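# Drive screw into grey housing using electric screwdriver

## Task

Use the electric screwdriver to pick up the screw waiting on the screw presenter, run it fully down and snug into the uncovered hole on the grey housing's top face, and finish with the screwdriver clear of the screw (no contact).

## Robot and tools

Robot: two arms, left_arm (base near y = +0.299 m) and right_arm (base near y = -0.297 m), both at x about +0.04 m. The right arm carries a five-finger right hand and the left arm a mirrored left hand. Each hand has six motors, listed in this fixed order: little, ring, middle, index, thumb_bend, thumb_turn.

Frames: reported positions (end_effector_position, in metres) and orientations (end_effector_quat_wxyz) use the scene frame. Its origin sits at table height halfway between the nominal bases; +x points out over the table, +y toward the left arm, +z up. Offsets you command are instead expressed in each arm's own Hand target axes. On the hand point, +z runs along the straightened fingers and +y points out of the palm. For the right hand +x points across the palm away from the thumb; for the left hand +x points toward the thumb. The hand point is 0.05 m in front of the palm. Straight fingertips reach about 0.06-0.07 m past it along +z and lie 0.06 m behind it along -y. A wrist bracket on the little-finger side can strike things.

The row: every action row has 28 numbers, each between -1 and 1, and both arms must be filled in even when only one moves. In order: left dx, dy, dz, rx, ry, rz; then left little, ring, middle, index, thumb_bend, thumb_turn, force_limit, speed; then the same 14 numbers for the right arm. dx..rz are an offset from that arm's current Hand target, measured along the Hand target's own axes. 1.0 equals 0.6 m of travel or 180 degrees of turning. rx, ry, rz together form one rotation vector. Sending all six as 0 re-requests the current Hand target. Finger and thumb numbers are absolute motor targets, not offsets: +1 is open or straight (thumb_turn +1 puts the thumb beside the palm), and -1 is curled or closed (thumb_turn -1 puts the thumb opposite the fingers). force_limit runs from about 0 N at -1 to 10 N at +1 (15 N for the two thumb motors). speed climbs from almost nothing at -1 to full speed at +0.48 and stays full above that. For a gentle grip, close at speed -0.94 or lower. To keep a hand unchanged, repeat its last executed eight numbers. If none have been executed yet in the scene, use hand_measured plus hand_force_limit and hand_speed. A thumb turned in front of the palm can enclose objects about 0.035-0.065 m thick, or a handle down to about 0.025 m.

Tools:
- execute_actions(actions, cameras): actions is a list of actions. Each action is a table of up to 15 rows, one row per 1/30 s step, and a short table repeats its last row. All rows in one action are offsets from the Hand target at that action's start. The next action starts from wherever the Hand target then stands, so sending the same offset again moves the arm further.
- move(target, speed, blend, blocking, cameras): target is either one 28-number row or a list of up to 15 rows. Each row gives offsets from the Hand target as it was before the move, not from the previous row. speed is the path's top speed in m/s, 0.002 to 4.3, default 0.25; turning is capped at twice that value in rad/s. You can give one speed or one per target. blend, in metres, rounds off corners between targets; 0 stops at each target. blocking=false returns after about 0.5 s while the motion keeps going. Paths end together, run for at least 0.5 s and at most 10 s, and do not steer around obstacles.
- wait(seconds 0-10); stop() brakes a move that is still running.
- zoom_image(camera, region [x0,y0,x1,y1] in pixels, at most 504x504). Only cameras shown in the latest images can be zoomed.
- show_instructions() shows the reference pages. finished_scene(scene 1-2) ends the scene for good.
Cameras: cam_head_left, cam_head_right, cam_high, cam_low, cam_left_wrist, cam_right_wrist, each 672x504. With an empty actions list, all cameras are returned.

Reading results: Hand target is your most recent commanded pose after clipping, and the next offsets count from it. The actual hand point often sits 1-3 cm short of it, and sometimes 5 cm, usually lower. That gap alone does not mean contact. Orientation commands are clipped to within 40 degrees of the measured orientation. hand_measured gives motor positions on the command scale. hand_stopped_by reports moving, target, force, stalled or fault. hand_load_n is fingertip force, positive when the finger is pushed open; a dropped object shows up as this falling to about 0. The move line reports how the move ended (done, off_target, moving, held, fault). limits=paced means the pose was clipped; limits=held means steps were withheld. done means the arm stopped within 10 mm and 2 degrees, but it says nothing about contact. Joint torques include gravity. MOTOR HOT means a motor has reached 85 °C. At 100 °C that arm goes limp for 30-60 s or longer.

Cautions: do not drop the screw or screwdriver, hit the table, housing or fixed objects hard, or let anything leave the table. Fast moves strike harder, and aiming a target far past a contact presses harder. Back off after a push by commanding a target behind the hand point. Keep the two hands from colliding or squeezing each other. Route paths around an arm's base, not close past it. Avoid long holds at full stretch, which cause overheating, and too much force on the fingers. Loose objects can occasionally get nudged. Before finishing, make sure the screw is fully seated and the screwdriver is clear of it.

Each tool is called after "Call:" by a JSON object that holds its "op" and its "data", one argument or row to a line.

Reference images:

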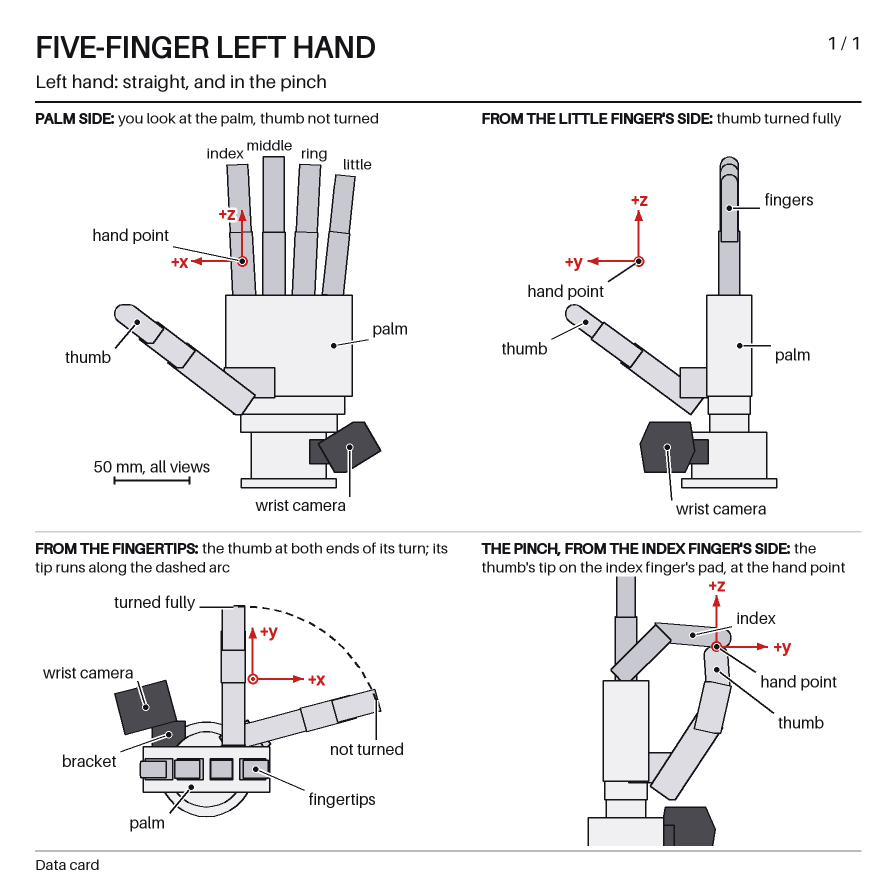

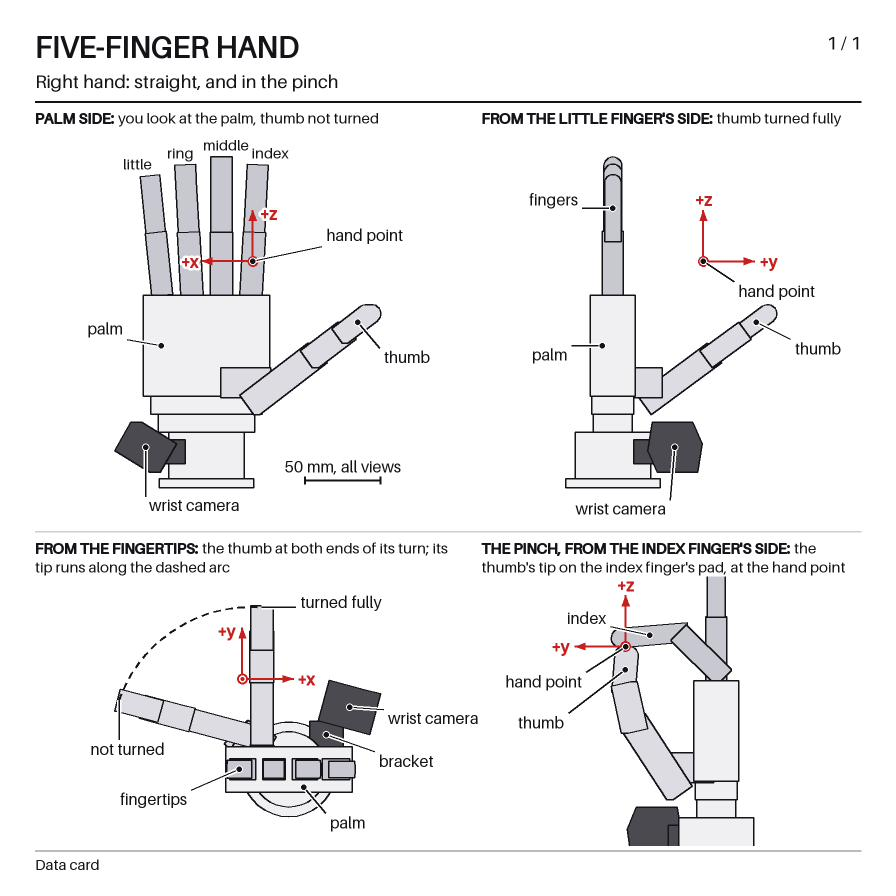

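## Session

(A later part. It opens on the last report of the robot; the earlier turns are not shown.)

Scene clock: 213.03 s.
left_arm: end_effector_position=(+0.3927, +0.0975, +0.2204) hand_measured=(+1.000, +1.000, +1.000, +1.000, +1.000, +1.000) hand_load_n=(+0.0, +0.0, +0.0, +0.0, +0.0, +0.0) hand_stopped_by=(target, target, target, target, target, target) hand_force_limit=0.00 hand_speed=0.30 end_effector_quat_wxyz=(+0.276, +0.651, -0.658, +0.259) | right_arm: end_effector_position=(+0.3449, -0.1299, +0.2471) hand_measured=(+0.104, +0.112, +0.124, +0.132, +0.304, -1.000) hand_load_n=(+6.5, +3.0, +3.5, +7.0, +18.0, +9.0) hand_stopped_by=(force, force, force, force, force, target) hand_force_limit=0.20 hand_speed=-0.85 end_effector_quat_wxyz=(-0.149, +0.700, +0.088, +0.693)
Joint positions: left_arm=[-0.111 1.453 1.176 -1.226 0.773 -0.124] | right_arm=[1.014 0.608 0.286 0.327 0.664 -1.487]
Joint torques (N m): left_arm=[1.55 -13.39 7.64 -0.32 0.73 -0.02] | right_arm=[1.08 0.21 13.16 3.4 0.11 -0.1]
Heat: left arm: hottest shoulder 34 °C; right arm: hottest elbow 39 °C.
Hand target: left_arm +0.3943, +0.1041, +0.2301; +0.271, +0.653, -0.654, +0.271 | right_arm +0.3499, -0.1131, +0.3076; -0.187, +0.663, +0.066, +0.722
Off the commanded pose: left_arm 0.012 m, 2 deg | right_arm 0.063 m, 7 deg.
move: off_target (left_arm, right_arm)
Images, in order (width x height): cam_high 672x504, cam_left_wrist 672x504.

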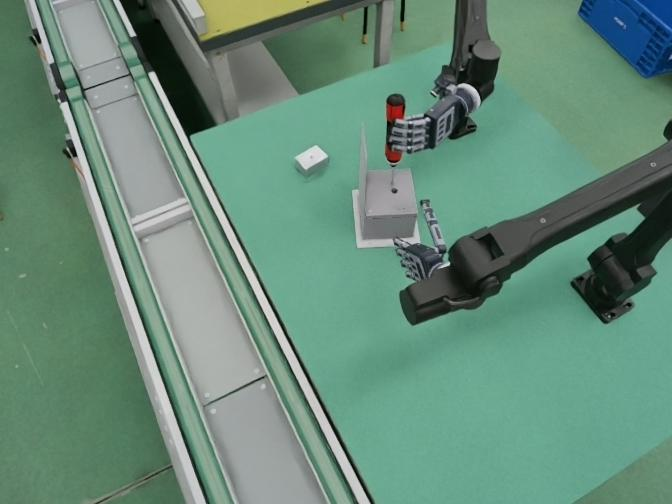

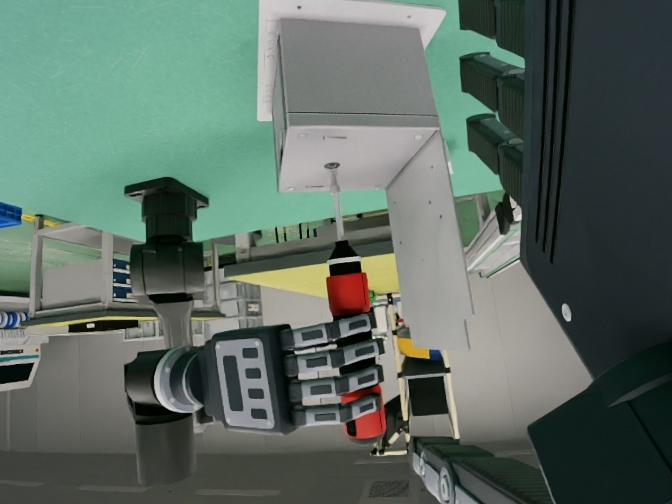

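Call:
{"op": "move", "data": {
  "target": [0,0,0,0,0,0,1,1,1,1,1,1,0,0.3,0.0033,-0.0157,0.0078,0,0,0,-0.2,-0.2,-0.2,-0.2,0.05,-1,0.2,-0.85],
  "speed": 0.08,
  "cameras": ["cam_high","cam_left_wrist"]
}}

Call:
{"op": "zoom_image", "data": {
  "camera": "cam_left_wrist",
  "region": [290, 130, 380, 220]
}}

Call:
{"op": "zoom_image", "data": {
  "camera": "cam_high",
  "region": [370, 150, 420, 210]
}}

Scene clock: 216.63 s.
left_arm: end_effector_position=(+0.3927, +0.0975, +0.2204) hand_measured=(+1.000, +1.000, +1.000, +1.000, +1.000, +1.000) hand_load_n=(+0.0, +0.0, +0.0, +0.0, +0.0, +0.0) hand_stopped_by=(target, target, target, target, target, target) hand_force_limit=0.00 hand_speed=0.30 end_effector_quat_wxyz=(+0.276, +0.651, -0.658, +0.259) | right_arm: end_effector_position=(+0.3455, -0.1199, +0.2493) hand_measured=(+0.104, +0.112, +0.124, +0.132, +0.304, -1.000) hand_load_n=(+7.0, +3.0, +3.5, +7.5, +18.0, +9.0) hand_stopped_by=(force, force, force, force, force, target) hand_force_limit=0.20 hand_speed=-0.85 end_effector_quat_wxyz=(-0.149, +0.702, +0.092, +0.691)
Joint positions: left_arm=[-0.111 1.453 1.176 -1.226 0.773 -0.124] | right_arm=[1.036 0.645 0.306 0.336 0.679 -1.487]
Joint torques (N m): left_arm=[1.49 -13.51 7.61 -0.32 0.72 -0.02] | right_arm=[1.03 -0.15 13.07 3.75 0.11 -0.13]
Heat: left arm: hottest shoulder 34 °C; right arm: hottest elbow 40 °C.
Hand target: left_arm +0.3943, +0.1041, +0.2301; +0.271, +0.653, -0.654, +0.271 | right_arm +0.3508, -0.1032, +0.3115; -0.187, +0.663, +0.066, +0.722
Off the commanded pose: left_arm 0.012 m, 2 deg | right_arm 0.065 m, 8 deg.
move: off_target (left_arm, right_arm)
Images, in order (width x height): cam_high 672x504, cam_left_wrist 672x504.

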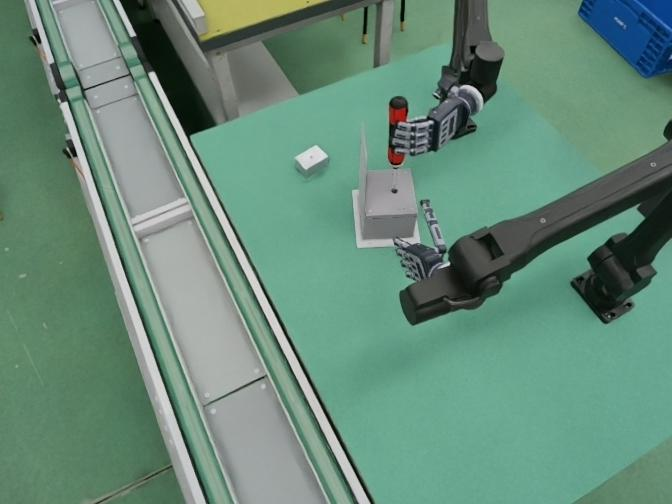

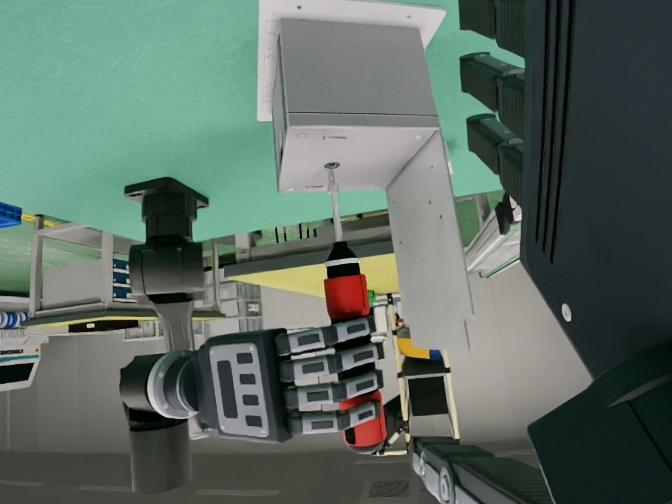

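Scaled by 5.600.

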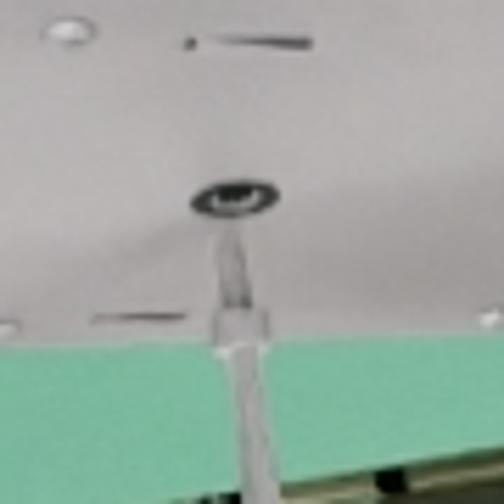

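Scaled by 8.400.

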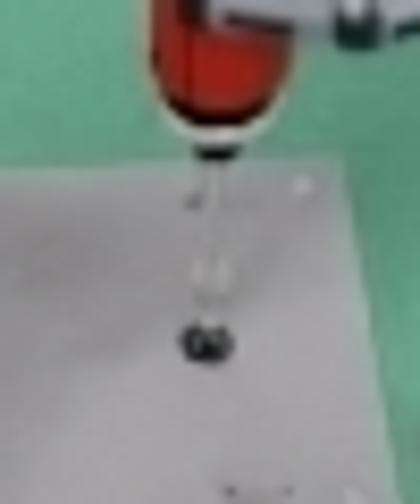

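Call:
{"op": "move", "data": {
  "target": [0,0,0,0,0,0,1,1,1,1,1,1,0,0.3,-0.0328,0.0058,-0.0022,0,0,0,-0.2,-0.2,-0.2,-0.2,0.05,-1,0.2,-0.85],
  "speed": 0.05,
  "cameras": ["cam_high","cam_left_wrist"]
}}

Call:
{"op": "zoom_image", "data": {
  "camera": "cam_left_wrist",
  "region": [290, 130, 380, 220]
}}

Call:
{"op": "zoom_image", "data": {
  "camera": "cam_high",
  "region": [370, 150, 420, 210]
}}

Scene clock: 219.33 s.
left_arm: end_effector_position=(+0.3927, +0.0975, +0.2204) hand_measured=(+1.000, +1.000, +1.000, +1.000, +1.000, +1.000) hand_load_n=(+0.0, +0.0, +0.0, -0.5, +0.0, +0.0) hand_stopped_by=(target, target, target, target, target, target) hand_force_limit=0.00 hand_speed=0.30 end_effector_quat_wxyz=(+0.276, +0.651, -0.658, +0.259) | right_arm: end_effector_position=(+0.3497, -0.1144, +0.2525) hand_measured=(+0.104, +0.112, +0.124, +0.132, +0.304, -1.000) hand_load_n=(+6.5, +3.0, +3.5, +7.5, +18.0, +9.5) hand_stopped_by=(force, force, force, force, force, target) hand_force_limit=0.20 hand_speed=-0.85 end_effector_quat_wxyz=(-0.158, +0.692, +0.080, +0.700)
Joint positions: left_arm=[-0.111 1.453 1.176 -1.226 0.773 -0.124] | right_arm=[1.036 0.688 0.306 0.419 0.686 -1.487]
Joint torques (N m): left_arm=[1.49 -13.63 7.62 -0.38 0.74 -0.05] | right_arm=[0.32 -0.44 10.19 3.74 -0.11 -0.13]
Heat: left arm: hottest elbow 34 °C; right arm: hottest elbow 40 °C.
Hand target: left_arm +0.3943, +0.1041, +0.2301; +0.271, +0.653, -0.654, +0.271 | right_arm +0.3519, -0.1033, +0.2915; -0.187, +0.663, +0.066, +0.722
Off the commanded pose: left_arm 0.012 m, 2 deg | right_arm 0.041 m, 6 deg.
move: off_target (left_arm, right_arm)
Images, in order (width x height): cam_high 672x504, cam_left_wrist 672x504.

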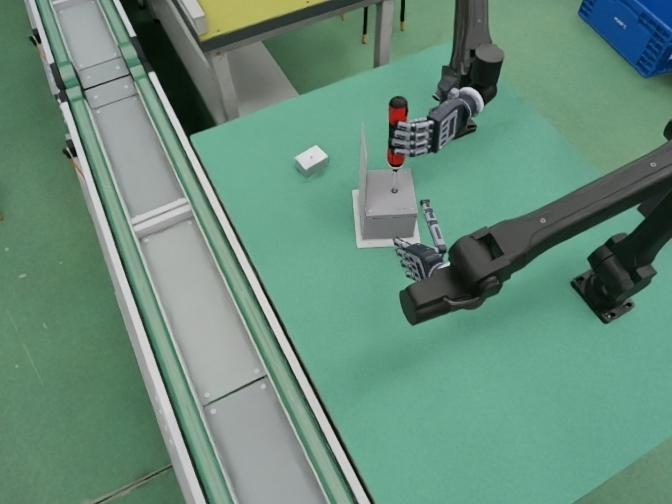

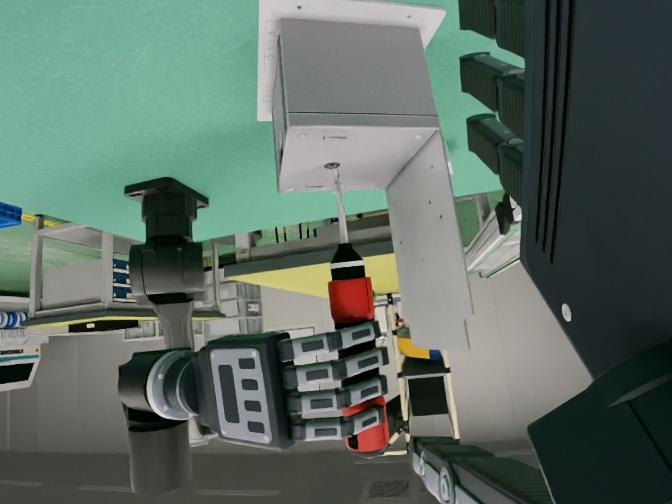

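Scaled by 5.600.

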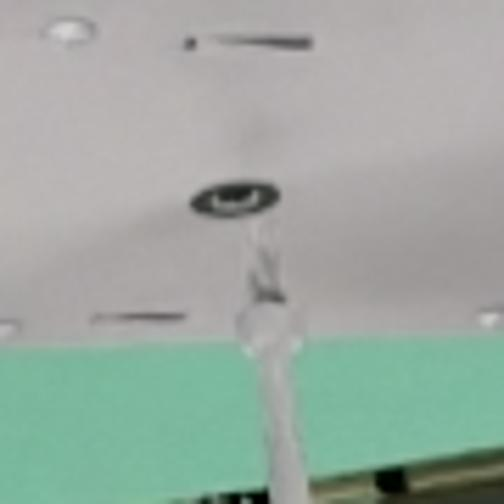

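Scaled by 8.400.

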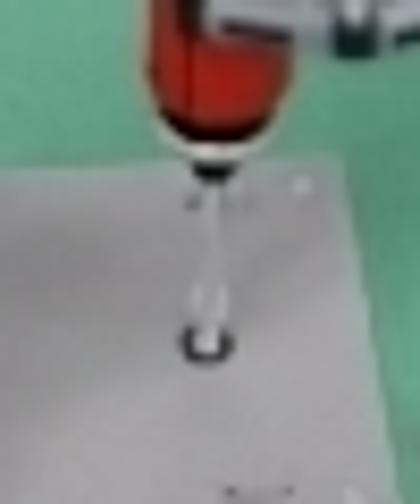

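Call:
{"op": "move", "data": {
  "target": [
    [0,0,0,0,0,0,1,1,1,1,1,1,0,0.3,-0.007,0.0368,-0.0197,0,0,0,-0.2,-0.2,-0.2,-0.2,0.05,-1,0.2,-0.85],
    [0,0,0,0,0,0,1,1,1,1,1,1,0,0.3,-0.0233,0.0392,-0.0223,0,0,0,-0.2,-0.2,-0.2,-0.2,0.05,-1,0.2,-0.85]
  ],
  "speed": 0.06,
  "cameras": ["cam_high","cam_left_wrist"]
}}

Call:
{"op": "zoom_image", "data": {
  "camera": "cam_left_wrist",
  "region": [290, 130, 380, 220]
}}

Call:
{"op": "zoom_image", "data": {
  "camera": "cam_high",
  "region": [370, 150, 420, 210]
}}

Scene clock: 223.10 s.
left_arm: end_effector_position=(+0.3927, +0.0975, +0.2204) hand_measured=(+1.000, +1.000, +1.000, +1.000, +1.000, +1.000) hand_load_n=(+0.0, +0.0, +0.0, +0.0, +0.0, +0.0) hand_stopped_by=(target, target, target, target, target, target) hand_force_limit=0.00 hand_speed=0.30 end_effector_quat_wxyz=(+0.276, +0.651, -0.658, +0.259) | right_arm: end_effector_position=(+0.3436, -0.1247, +0.2477) hand_measured=(+0.104, +0.112, +0.124, +0.132, +0.304, -1.000) hand_load_n=(+6.5, +2.5, +3.5, +7.5, +18.0, +9.0) hand_stopped_by=(force, force, force, force, force, target) hand_force_limit=0.20 hand_speed=-0.85 end_effector_quat_wxyz=(-0.176, +0.683, +0.085, +0.703)
Joint positions: left_arm=[-0.111 1.453 1.176 -1.226 0.773 -0.124] | right_arm=[1.016 0.613 0.257 0.419 0.635 -1.487]
Joint torques (N m): left_arm=[1.38 -13.51 7.65 -0.31 0.73 -0.02] | right_arm=[-1.61 0.15 8.73 3.38 -0.11 -0.06]
Heat: left arm: hottest elbow 34 °C; right arm: hottest elbow 40 °C.
Hand target: left_arm +0.3943, +0.1041, +0.2301; +0.271, +0.653, -0.654, +0.271 | right_arm +0.3485, -0.1270, +0.2727; -0.187, +0.663, +0.066, +0.722
Off the commanded pose: left_arm 0.012 m, 2 deg | right_arm 0.026 m, 4 deg.
move: off_target (left_arm, right_arm)
Images, in order (width x height): cam_high 672x504, cam_left_wrist 672x504.

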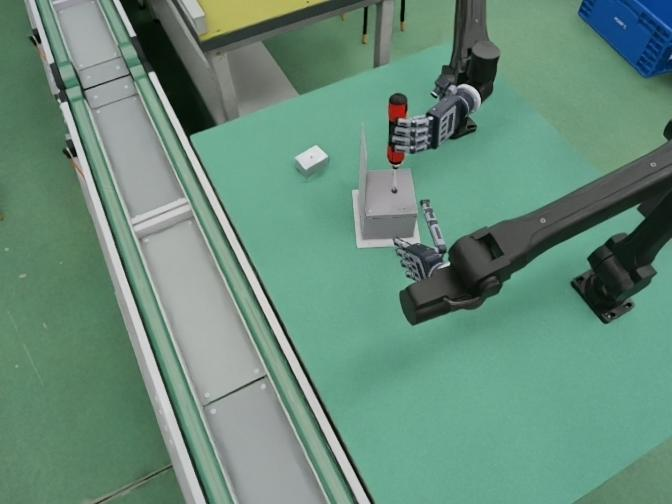

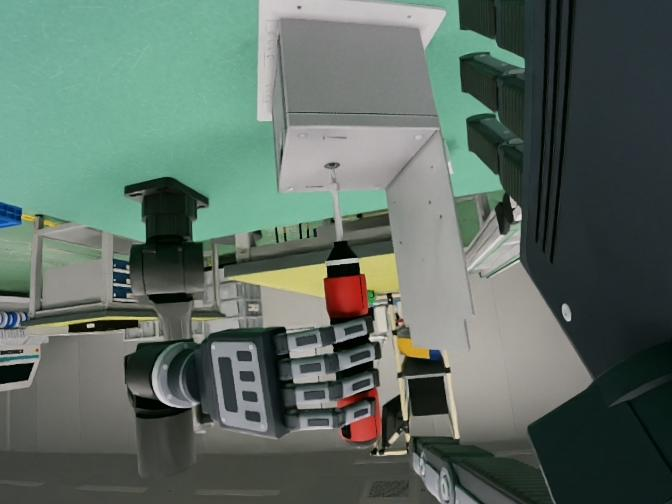

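Scaled by 5.600.

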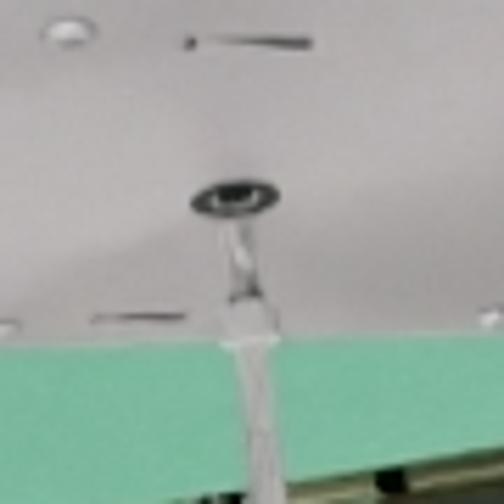

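Scaled by 8.400.

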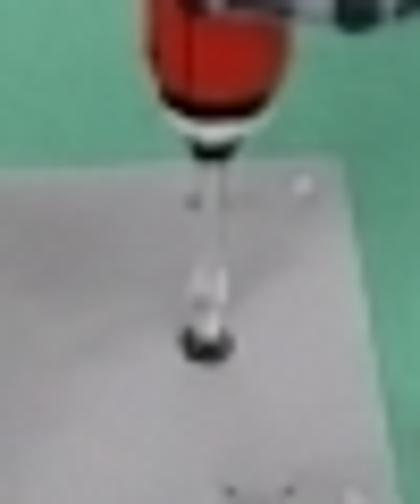

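Call:
{"op": "move", "data": {
  "target": [0,0,0,0,0,0,1,1,1,1,1,1,0,0.3,-0.0127,0.0045,-0.0018,0,0,0,-0.2,-0.2,-0.2,-0.2,0.05,-1,0.2,-0.85],
  "speed": 0.04,
  "cameras": ["cam_high","cam_left_wrist"]
}}

Call:
{"op": "zoom_image", "data": {
  "camera": "cam_left_wrist",
  "region": [290, 130, 380, 220]
}}

Call:
{"op": "zoom_image", "data": {
  "camera": "cam_high",
  "region": [370, 150, 420, 210]
}}

Scene clock: 225.60 s.
left_arm: end_effector_position=(+0.3927, +0.0975, +0.2204) hand_measured=(+1.000, +1.000, +1.000, +1.000, +1.000, +1.000) hand_load_n=(+0.0, +0.0, +0.0, +0.0, +0.0, +0.0) hand_stopped_by=(target, target, target, target, target, target) hand_force_limit=0.00 hand_speed=0.30 end_effector_quat_wxyz=(+0.276, +0.651, -0.658, +0.259) | right_arm: end_effector_position=(+0.3435, -0.1252, +0.2439) hand_measured=(+0.104, +0.112, +0.124, +0.132, +0.304, -1.000) hand_load_n=(+6.5, +3.0, +4.0, +7.5, +18.0, +9.0) hand_stopped_by=(force, force, force, force, force, target) hand_force_limit=0.20 hand_speed=-0.85 end_effector_quat_wxyz=(-0.178, +0.682, +0.085, +0.704)
Joint positions: left_arm=[-0.111 1.453 1.176 -1.226 0.773 -0.124] | right_arm=[1.013 0.617 0.245 0.441 0.629 -1.487]
Joint torques (N m): left_arm=[1.08 -13.45 7.54 -0.28 0.74 -0.03] | right_arm=[-1.79 0.62 8.27 3.62 -0.14 -0.05]
Heat: left arm: hottest elbow 34 °C; right arm: hottest elbow 40 °C.
Hand target: left_arm +0.3943, +0.1041, +0.2301; +0.271, +0.653, -0.654, +0.271 | right_arm +0.3489, -0.1285, +0.2647; -0.187, +0.663, +0.066, +0.722
Off the commanded pose: left_arm 0.012 m, 2 deg | right_arm 0.022 m, 4 deg.
move: off_target (left_arm, right_arm)
Images, in order (width x height): cam_high 672x504, cam_left_wrist 672x504.

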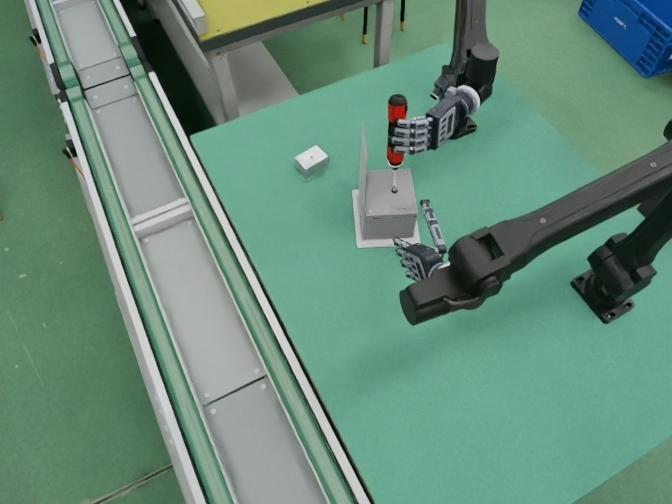

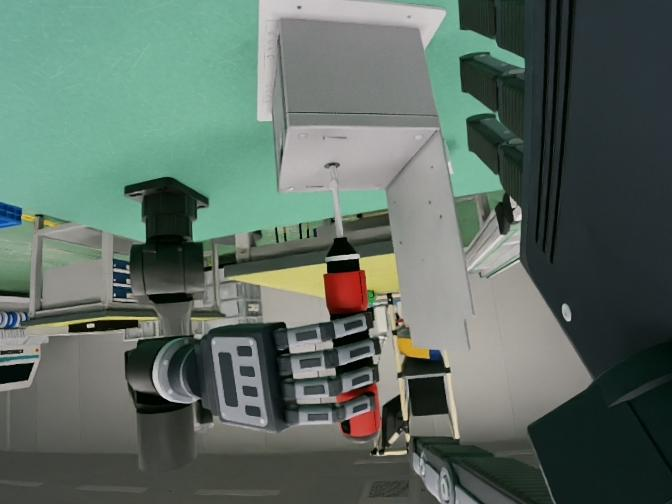

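Scaled by 5.600.

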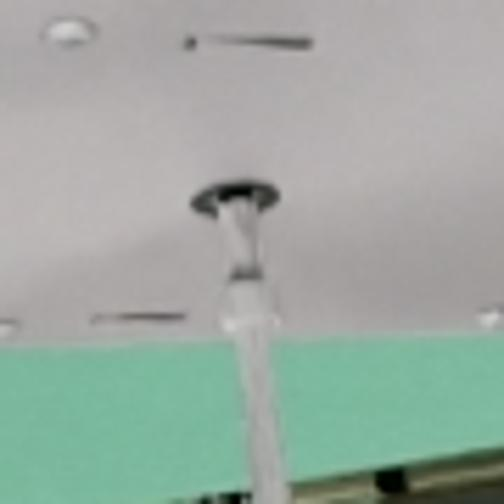

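Scaled by 8.400.

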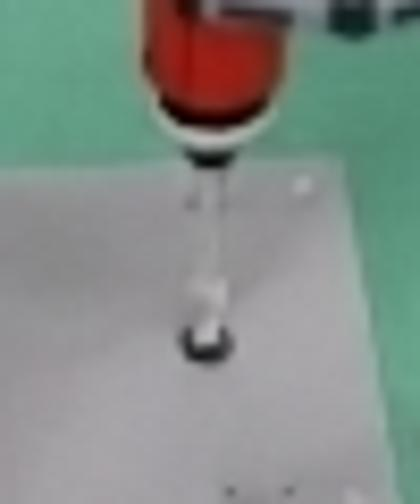

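Call:
{"op": "move", "data": {
  "target": [0,0,0,0,0,0,1,1,1,1,1,1,0,0.3,-0.0131,0.002,-0.0015,-0.001,-0.0051,0.0019,-0.2,-0.2,-0.2,-0.2,0.05,-1,0.2,-0.85],
  "speed": 0.04,
  "cameras": ["cam_high","cam_left_wrist"]
}}

Call:
{"op": "zoom_image", "data": {
  "camera": "cam_left_wrist",
  "region": [290, 130, 380, 220]
}}

Call:
{"op": "zoom_image", "data": {
  "camera": "cam_high",
  "region": [370, 150, 420, 210]
}}

Scene clock: 227.73 s.
left_arm: end_effector_position=(+0.3927, +0.0975, +0.2204) hand_measured=(+1.000, +1.000, +1.000, +1.000, +1.000, +1.000) hand_load_n=(+0.0, +0.0, +0.0, +0.0, -0.5, +0.0) hand_stopped_by=(target, target, target, target, target, target) hand_force_limit=0.00 hand_speed=0.30 end_effector_quat_wxyz=(+0.276, +0.651, -0.658, +0.259) | right_arm: end_effector_position=(+0.3440, -0.1258, +0.2421) hand_measured=(+0.104, +0.112, +0.124, +0.132, +0.304, -1.000) hand_load_n=(+7.0, +3.0, +3.5, +7.5, +18.0, +8.5) hand_stopped_by=(force, force, force, force, force, target) hand_force_limit=0.20 hand_speed=-0.85 end_effector_quat_wxyz=(-0.178, +0.683, +0.082, +0.703)
Joint positions: left_arm=[-0.111 1.453 1.176 -1.226 0.773 -0.124] | right_arm=[1.009 0.62 0.243 0.442 0.629 -1.481]
Joint torques (N m): left_arm=[1.55 -13.33 7.66 -0.31 0.75 -0.02] | right_arm=[-1.73 1.08 7.88 3.38 -0.16 0.05]
Heat: left arm: hottest elbow 34 °C; right arm: hottest elbow 39 °C.
Hand target: left_arm +0.3943, +0.1041, +0.2301; +0.271, +0.653, -0.654, +0.271 | right_arm +0.3489, -0.1285, +0.2567; -0.187, +0.669, +0.065, +0.716
Off the commanded pose: left_arm 0.012 m, 2 deg | right_arm 0.016 m, 3 deg.
move: off_target (left_arm, right_arm)
Images, in order (width x height): cam_high 672x504, cam_left_wrist 672x504.

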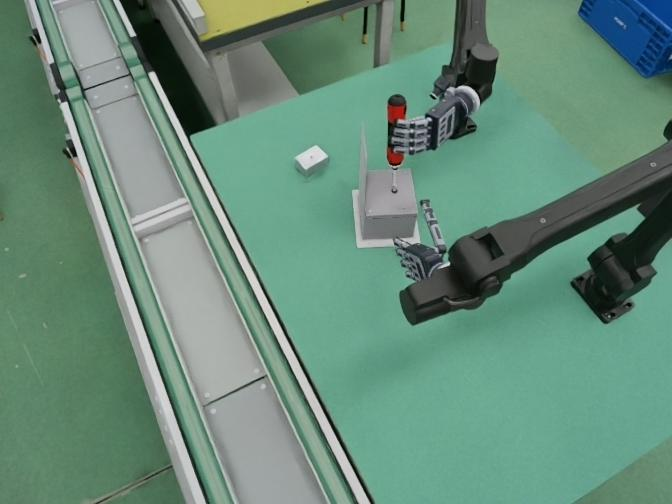

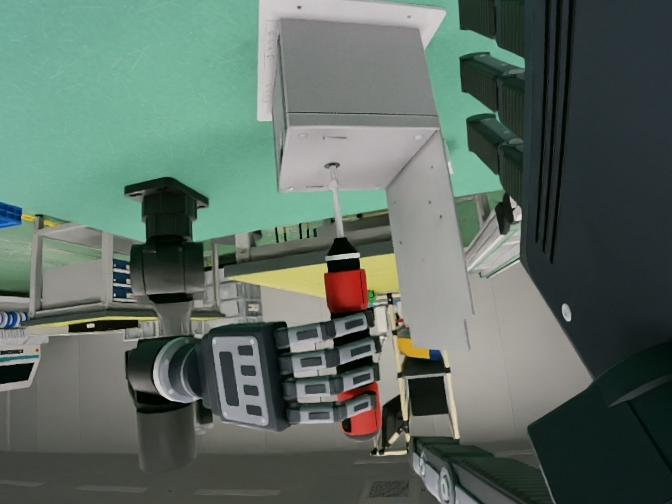

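Scaled by 5.600.

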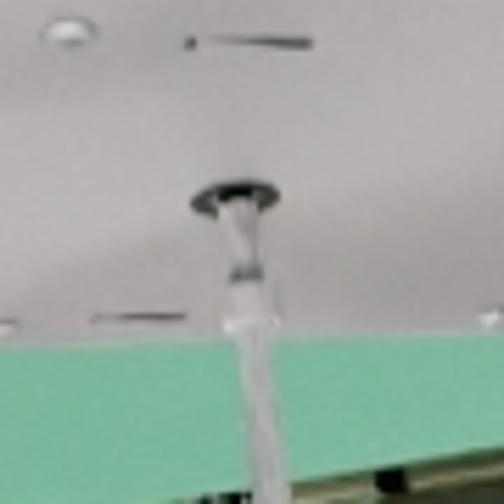

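Scaled by 8.400.

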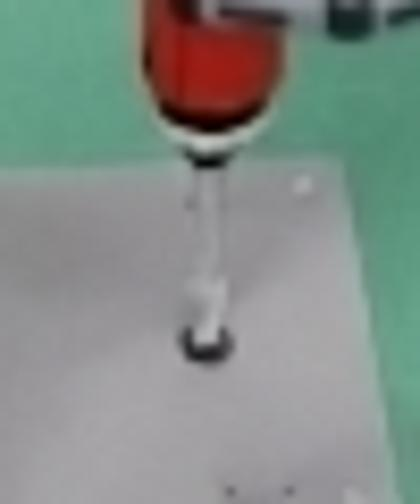

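Call:
{"op": "move", "data": {
  "target": [0,0,0,0,0,0,1,1,1,1,1,1,0,0.3,-0.0164,0.0025,-0.0018,-0.0011,-0.0056,0.0021,-0.2,-0.2,-0.2,-0.2,0.05,-1,0.2,-0.85],
  "speed": 0.04,
  "cameras": ["cam_high","cam_left_wrist"]
}}

Call:
{"op": "zoom_image", "data": {
  "camera": "cam_left_wrist",
  "region": [290, 130, 380, 220]
}}

Call:
{"op": "zoom_image", "data": {
  "camera": "cam_high",
  "region": [370, 150, 420, 210]
}}

Scene clock: 231.27 s.
left_arm: end_effector_position=(+0.3927, +0.0975, +0.2204) hand_measured=(+1.000, +1.000, +1.000, +1.000, +1.000, +1.000) hand_load_n=(+0.0, +0.0, -0.5, +0.0, -0.5, +0.0) hand_stopped_by=(target, target, target, target, target, target) hand_force_limit=0.00 hand_speed=0.30 end_effector_quat_wxyz=(+0.276, +0.651, -0.658, +0.259) | right_arm: end_effector_position=(+0.3441, -0.1275, +0.2410) hand_measured=(+0.104, +0.112, +0.124, +0.132, +0.304, -1.000) hand_load_n=(+6.5, +3.0, +4.0, +7.0, +18.0, +9.0) hand_stopped_by=(force, force, force, force, force, target) hand_force_limit=0.20 hand_speed=-0.85 end_effector_quat_wxyz=(-0.182, +0.683, +0.075, +0.704)
Joint positions: left_arm=[-0.111 1.453 1.176 -1.226 0.773 -0.124] | right_arm=[1.005 0.617 0.239 0.448 0.629 -1.469]
Joint torques (N m): left_arm=[1.38 -13.51 7.6 -0.34 0.75 -0.01] | right_arm=[-1.55 1.32 7.57 3.08 -0.16 0.11]
Heat: left arm: hottest elbow 34 °C; right arm: hottest elbow 39 °C.
Hand target: left_arm +0.3943, +0.1041, +0.2301; +0.271, +0.653, -0.654, +0.271 | right_arm +0.3487, -0.1285, +0.2467; -0.188, +0.676, +0.063, +0.710
Off the commanded pose: left_arm 0.012 m, 2 deg | right_arm 0.007 m, 2 deg.
move: off_target (left_arm)
Images, in order (width x height): cam_high 672x504, cam_left_wrist 672x504.

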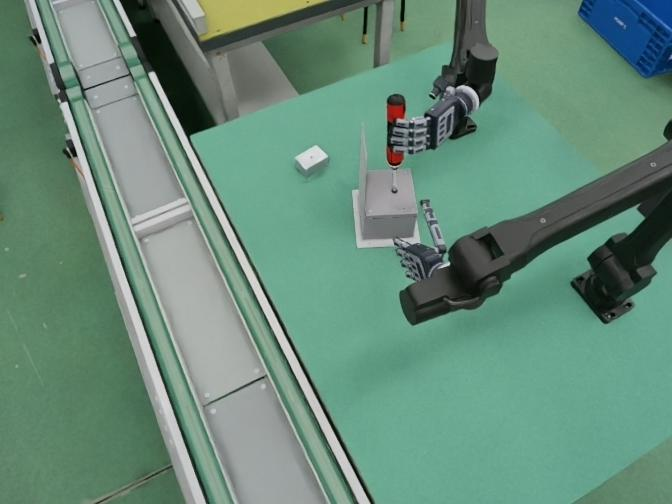

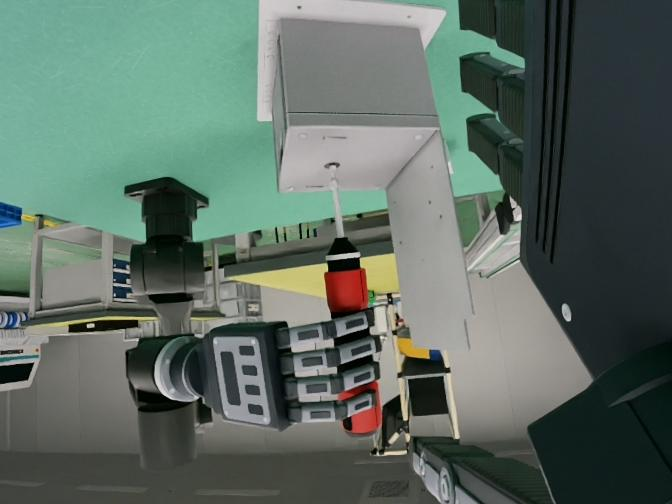

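Scaled by 5.600.

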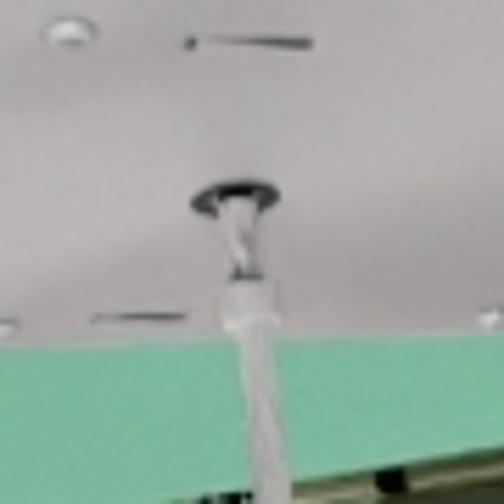

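Scaled by 8.400.

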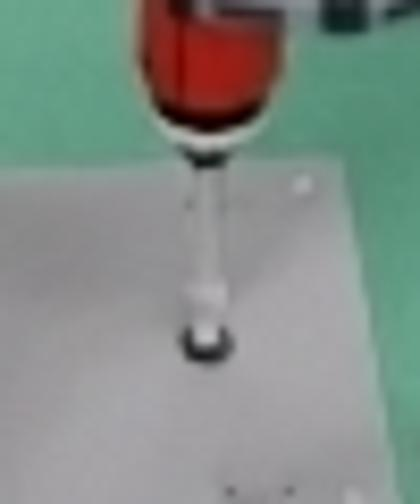

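Call:
{"op": "move", "data": {
  "target": [0,0,0,0,0,0,1,1,1,1,1,1,0,0.3,-0.0203,0,-0.001,-0.0012,-0.0062,0.0023,-0.2,-0.2,-0.2,-0.2,0.05,-1,0.2,-0.85],
  "speed": 0.04,
  "cameras": ["cam_high","cam_left_wrist"]
}}

Call:
{"op": "zoom_image", "data": {
  "camera": "cam_left_wrist",
  "region": [290, 130, 380, 220]
}}

Call:
{"op": "zoom_image", "data": {
  "camera": "cam_high",
  "region": [370, 150, 420, 210]
}}

Scene clock: 237.83 s.
left_arm: end_effector_position=(+0.3927, +0.0975, +0.2204) hand_measured=(+1.000, +1.000, +1.000, +1.000, +1.000, +1.000) hand_load_n=(+0.0, +0.0, +0.0, +0.0, -0.5, -0.5) hand_stopped_by=(target, target, target, target, target, target) hand_force_limit=0.00 hand_speed=0.30 end_effector_quat_wxyz=(+0.276, +0.651, -0.658, +0.259) | right_arm: end_effector_position=(+0.3465, -0.1276, +0.2395) hand_measured=(+0.104, +0.112, +0.124, +0.132, +0.304, -1.000) hand_load_n=(+5.5, +2.5, +4.5, +8.0, +17.5, +9.0) hand_stopped_by=(force, force, force, force, force, target) hand_force_limit=0.20 hand_speed=-0.85 end_effector_quat_wxyz=(-0.189, +0.681, +0.061, +0.704)
Joint positions: left_arm=[-0.111 1.453 1.176 -1.226 0.773 -0.124] | right_arm=[0.997 0.634 0.237 0.476 0.632 -1.444]
Joint torques (N m): left_arm=[1.55 -13.45 7.68 -0.31 0.74 -0.02] | right_arm=[-1.03 1.67 6.93 2.48 -0.03 0.09]
Heat: left arm: hottest elbow 34 °C; right arm: hottest elbow 39 °C.
Hand target: left_arm +0.3943, +0.1041, +0.2301; +0.271, +0.653, -0.654, +0.271 | right_arm +0.3483, -0.1265, +0.2347; -0.189, +0.683, +0.061, +0.703
Off the commanded pose: left_arm 0.012 m, 2 deg | right_arm 0.005 m, 0 deg.
move: off_target (left_arm)
Images, in order (width x height): cam_high 672x504, cam_left_wrist 672x504.

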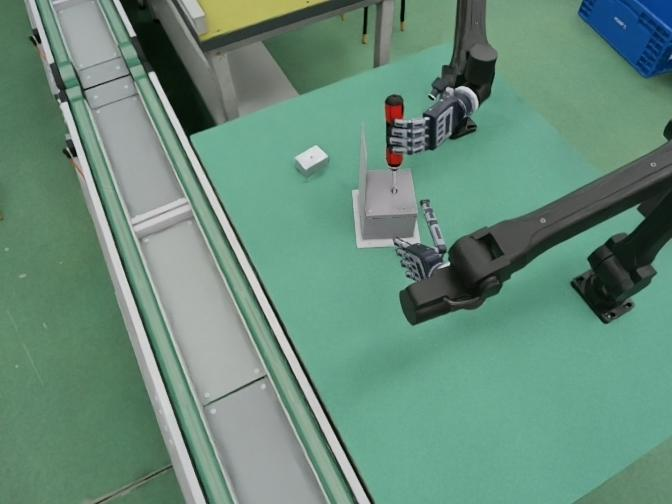

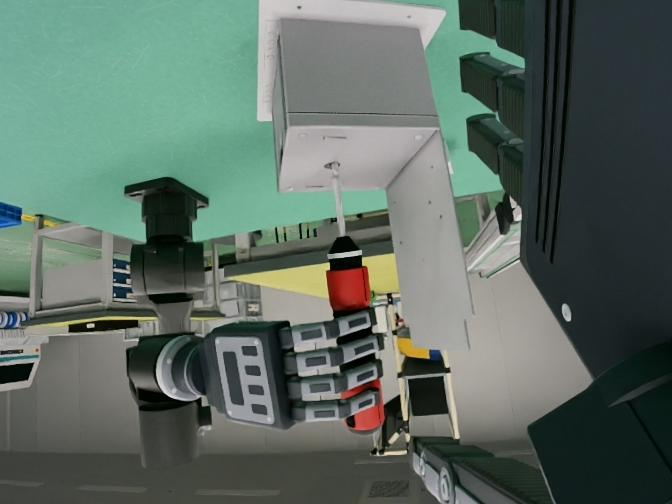

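Scaled by 5.600.

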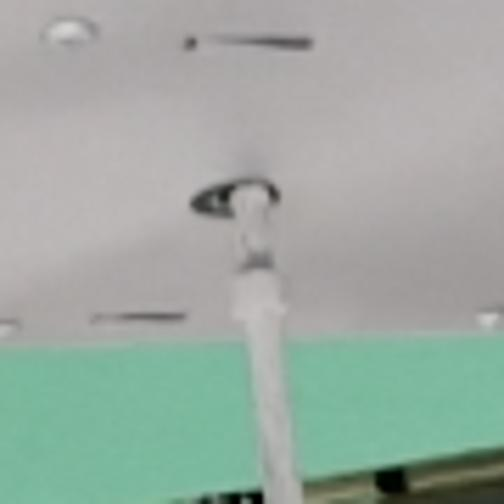

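Scaled by 8.400.

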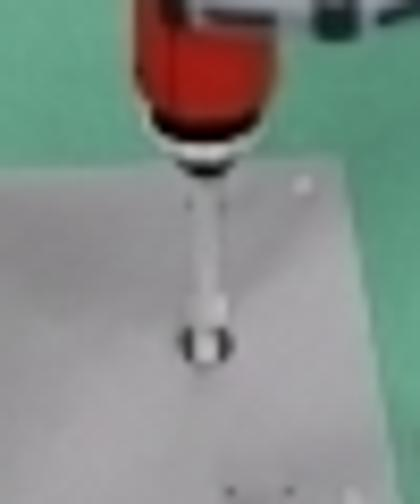

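Call:
{"op": "move", "data": {
  "target": [
    [0,0,0,0,0,0,1,1,1,1,1,1,0,0.3,0.094,-0.0412,0.01,0.0049,0.0246,-0.0092,-0.2,-0.2,-0.2,-0.2,0.05,-1,0.2,-0.85],
    [0,0,0,0,0,0,1,1,1,1,1,1,0,0.3,0.078,-0.0187,0.0012,0.0049,0.0246,-0.0092,-0.2,-0.2,-0.2,-0.2,0.05,-1,0.2,-0.85],
    [0,0,0,0,0,0,1,1,1,1,1,1,0,0.3,0.0618,-0.0153,-0.0008,0.0049,0.0246,-0.0092,-0.2,-0.2,-0.2,-0.2,0.05,-1,0.2,-0.85]
  ],
  "speed": 0.07,
  "cameras": ["cam_high","cam_left_wrist"]
}}

Call:
{"op": "zoom_image", "data": {
  "camera": "cam_left_wrist",
  "region": [290, 130, 380, 220]
}}

Call:
{"op": "zoom_image", "data": {
  "camera": "cam_high",
  "region": [370, 150, 420, 210]
}}

Scene clock: 247.27 s.
left_arm: end_effector_position=(+0.3927, +0.0975, +0.2204) hand_measured=(+1.000, +1.000, +1.000, +1.000, +1.000, +1.000) hand_load_n=(+0.5, +0.0, +0.0, +0.0, +0.0, +0.0) hand_stopped_by=(target, target, target, target, target, target) hand_force_limit=0.00 hand_speed=0.30 end_effector_quat_wxyz=(+0.276, +0.651, -0.658, +0.259) | right_arm: end_effector_position=(+0.3413, -0.1242, +0.2466) hand_measured=(+0.104, +0.112, +0.124, +0.132, +0.304, -1.000) hand_load_n=(+6.5, +3.0, +4.0, +7.5, +18.0, +9.0) hand_stopped_by=(force, force, force, force, force, target) hand_force_limit=0.20 hand_speed=-0.85 end_effector_quat_wxyz=(-0.176, +0.677, +0.081, +0.710)
Joint positions: left_arm=[-0.111 1.453 1.176 -1.226 0.773 -0.124] | right_arm=[1.032 0.627 0.242 0.474 0.656 -1.501]
Joint torques (N m): left_arm=[1.55 -13.63 7.65 -0.32 0.75 0] | right_arm=[-1.49 0.32 8.51 3.74 -0.16 -0.21]
Heat: left arm: hottest elbow 34 °C; right arm: hottest elbow 39 °C.
Hand target: left_arm +0.3943, +0.1041, +0.2301; +0.271, +0.653, -0.654, +0.271 | right_arm +0.3449, -0.1249, +0.2727; -0.186, +0.653, +0.069, +0.731
Off the commanded pose: left_arm 0.012 m, 2 deg | right_arm 0.026 m, 4 deg.
move: off_target (left_arm, right_arm)
Images, in order (width x height): cam_high 672x504, cam_left_wrist 672x504.

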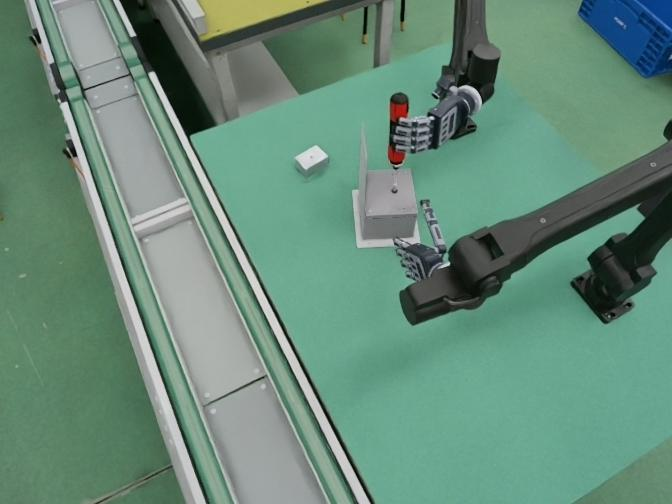

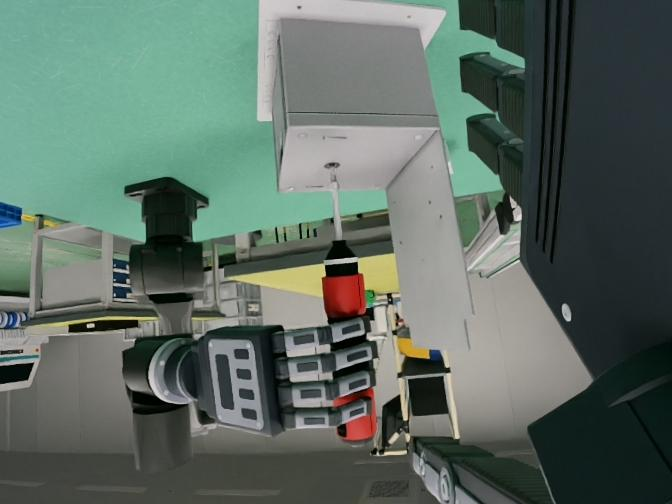

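Scaled by 5.600.

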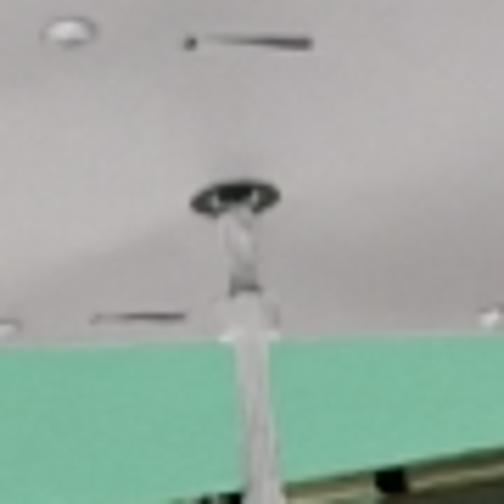

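Scaled by 8.400.

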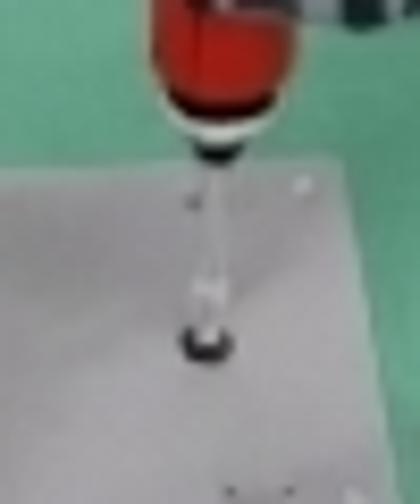

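Call:
{"op": "zoom_image", "data": {
  "camera": "cam_left_wrist",
  "region": [316, 150, 352, 186]
}}

Call:
{"op": "zoom_image", "data": {
  "camera": "cam_high",
  "region": [382, 174, 408, 200]
}}

Scaled by 14.000.

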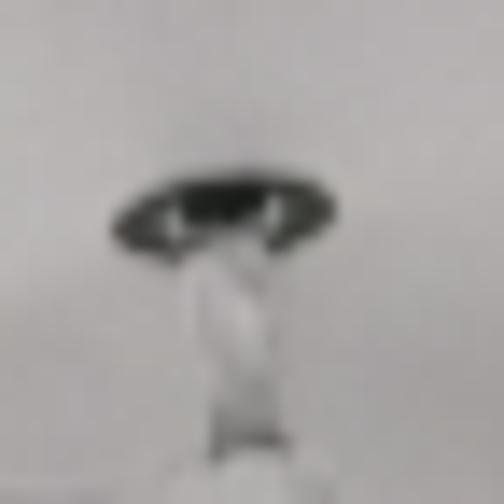

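Scaled by 19.385.

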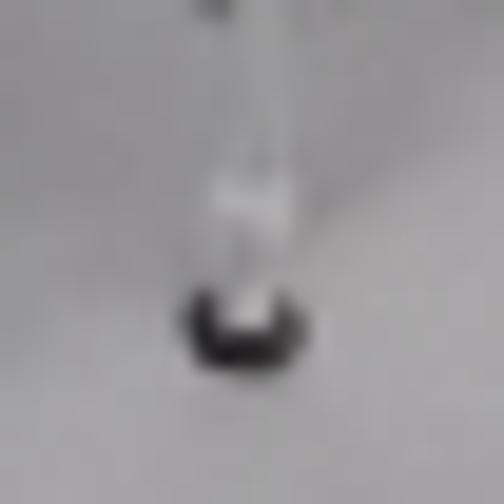

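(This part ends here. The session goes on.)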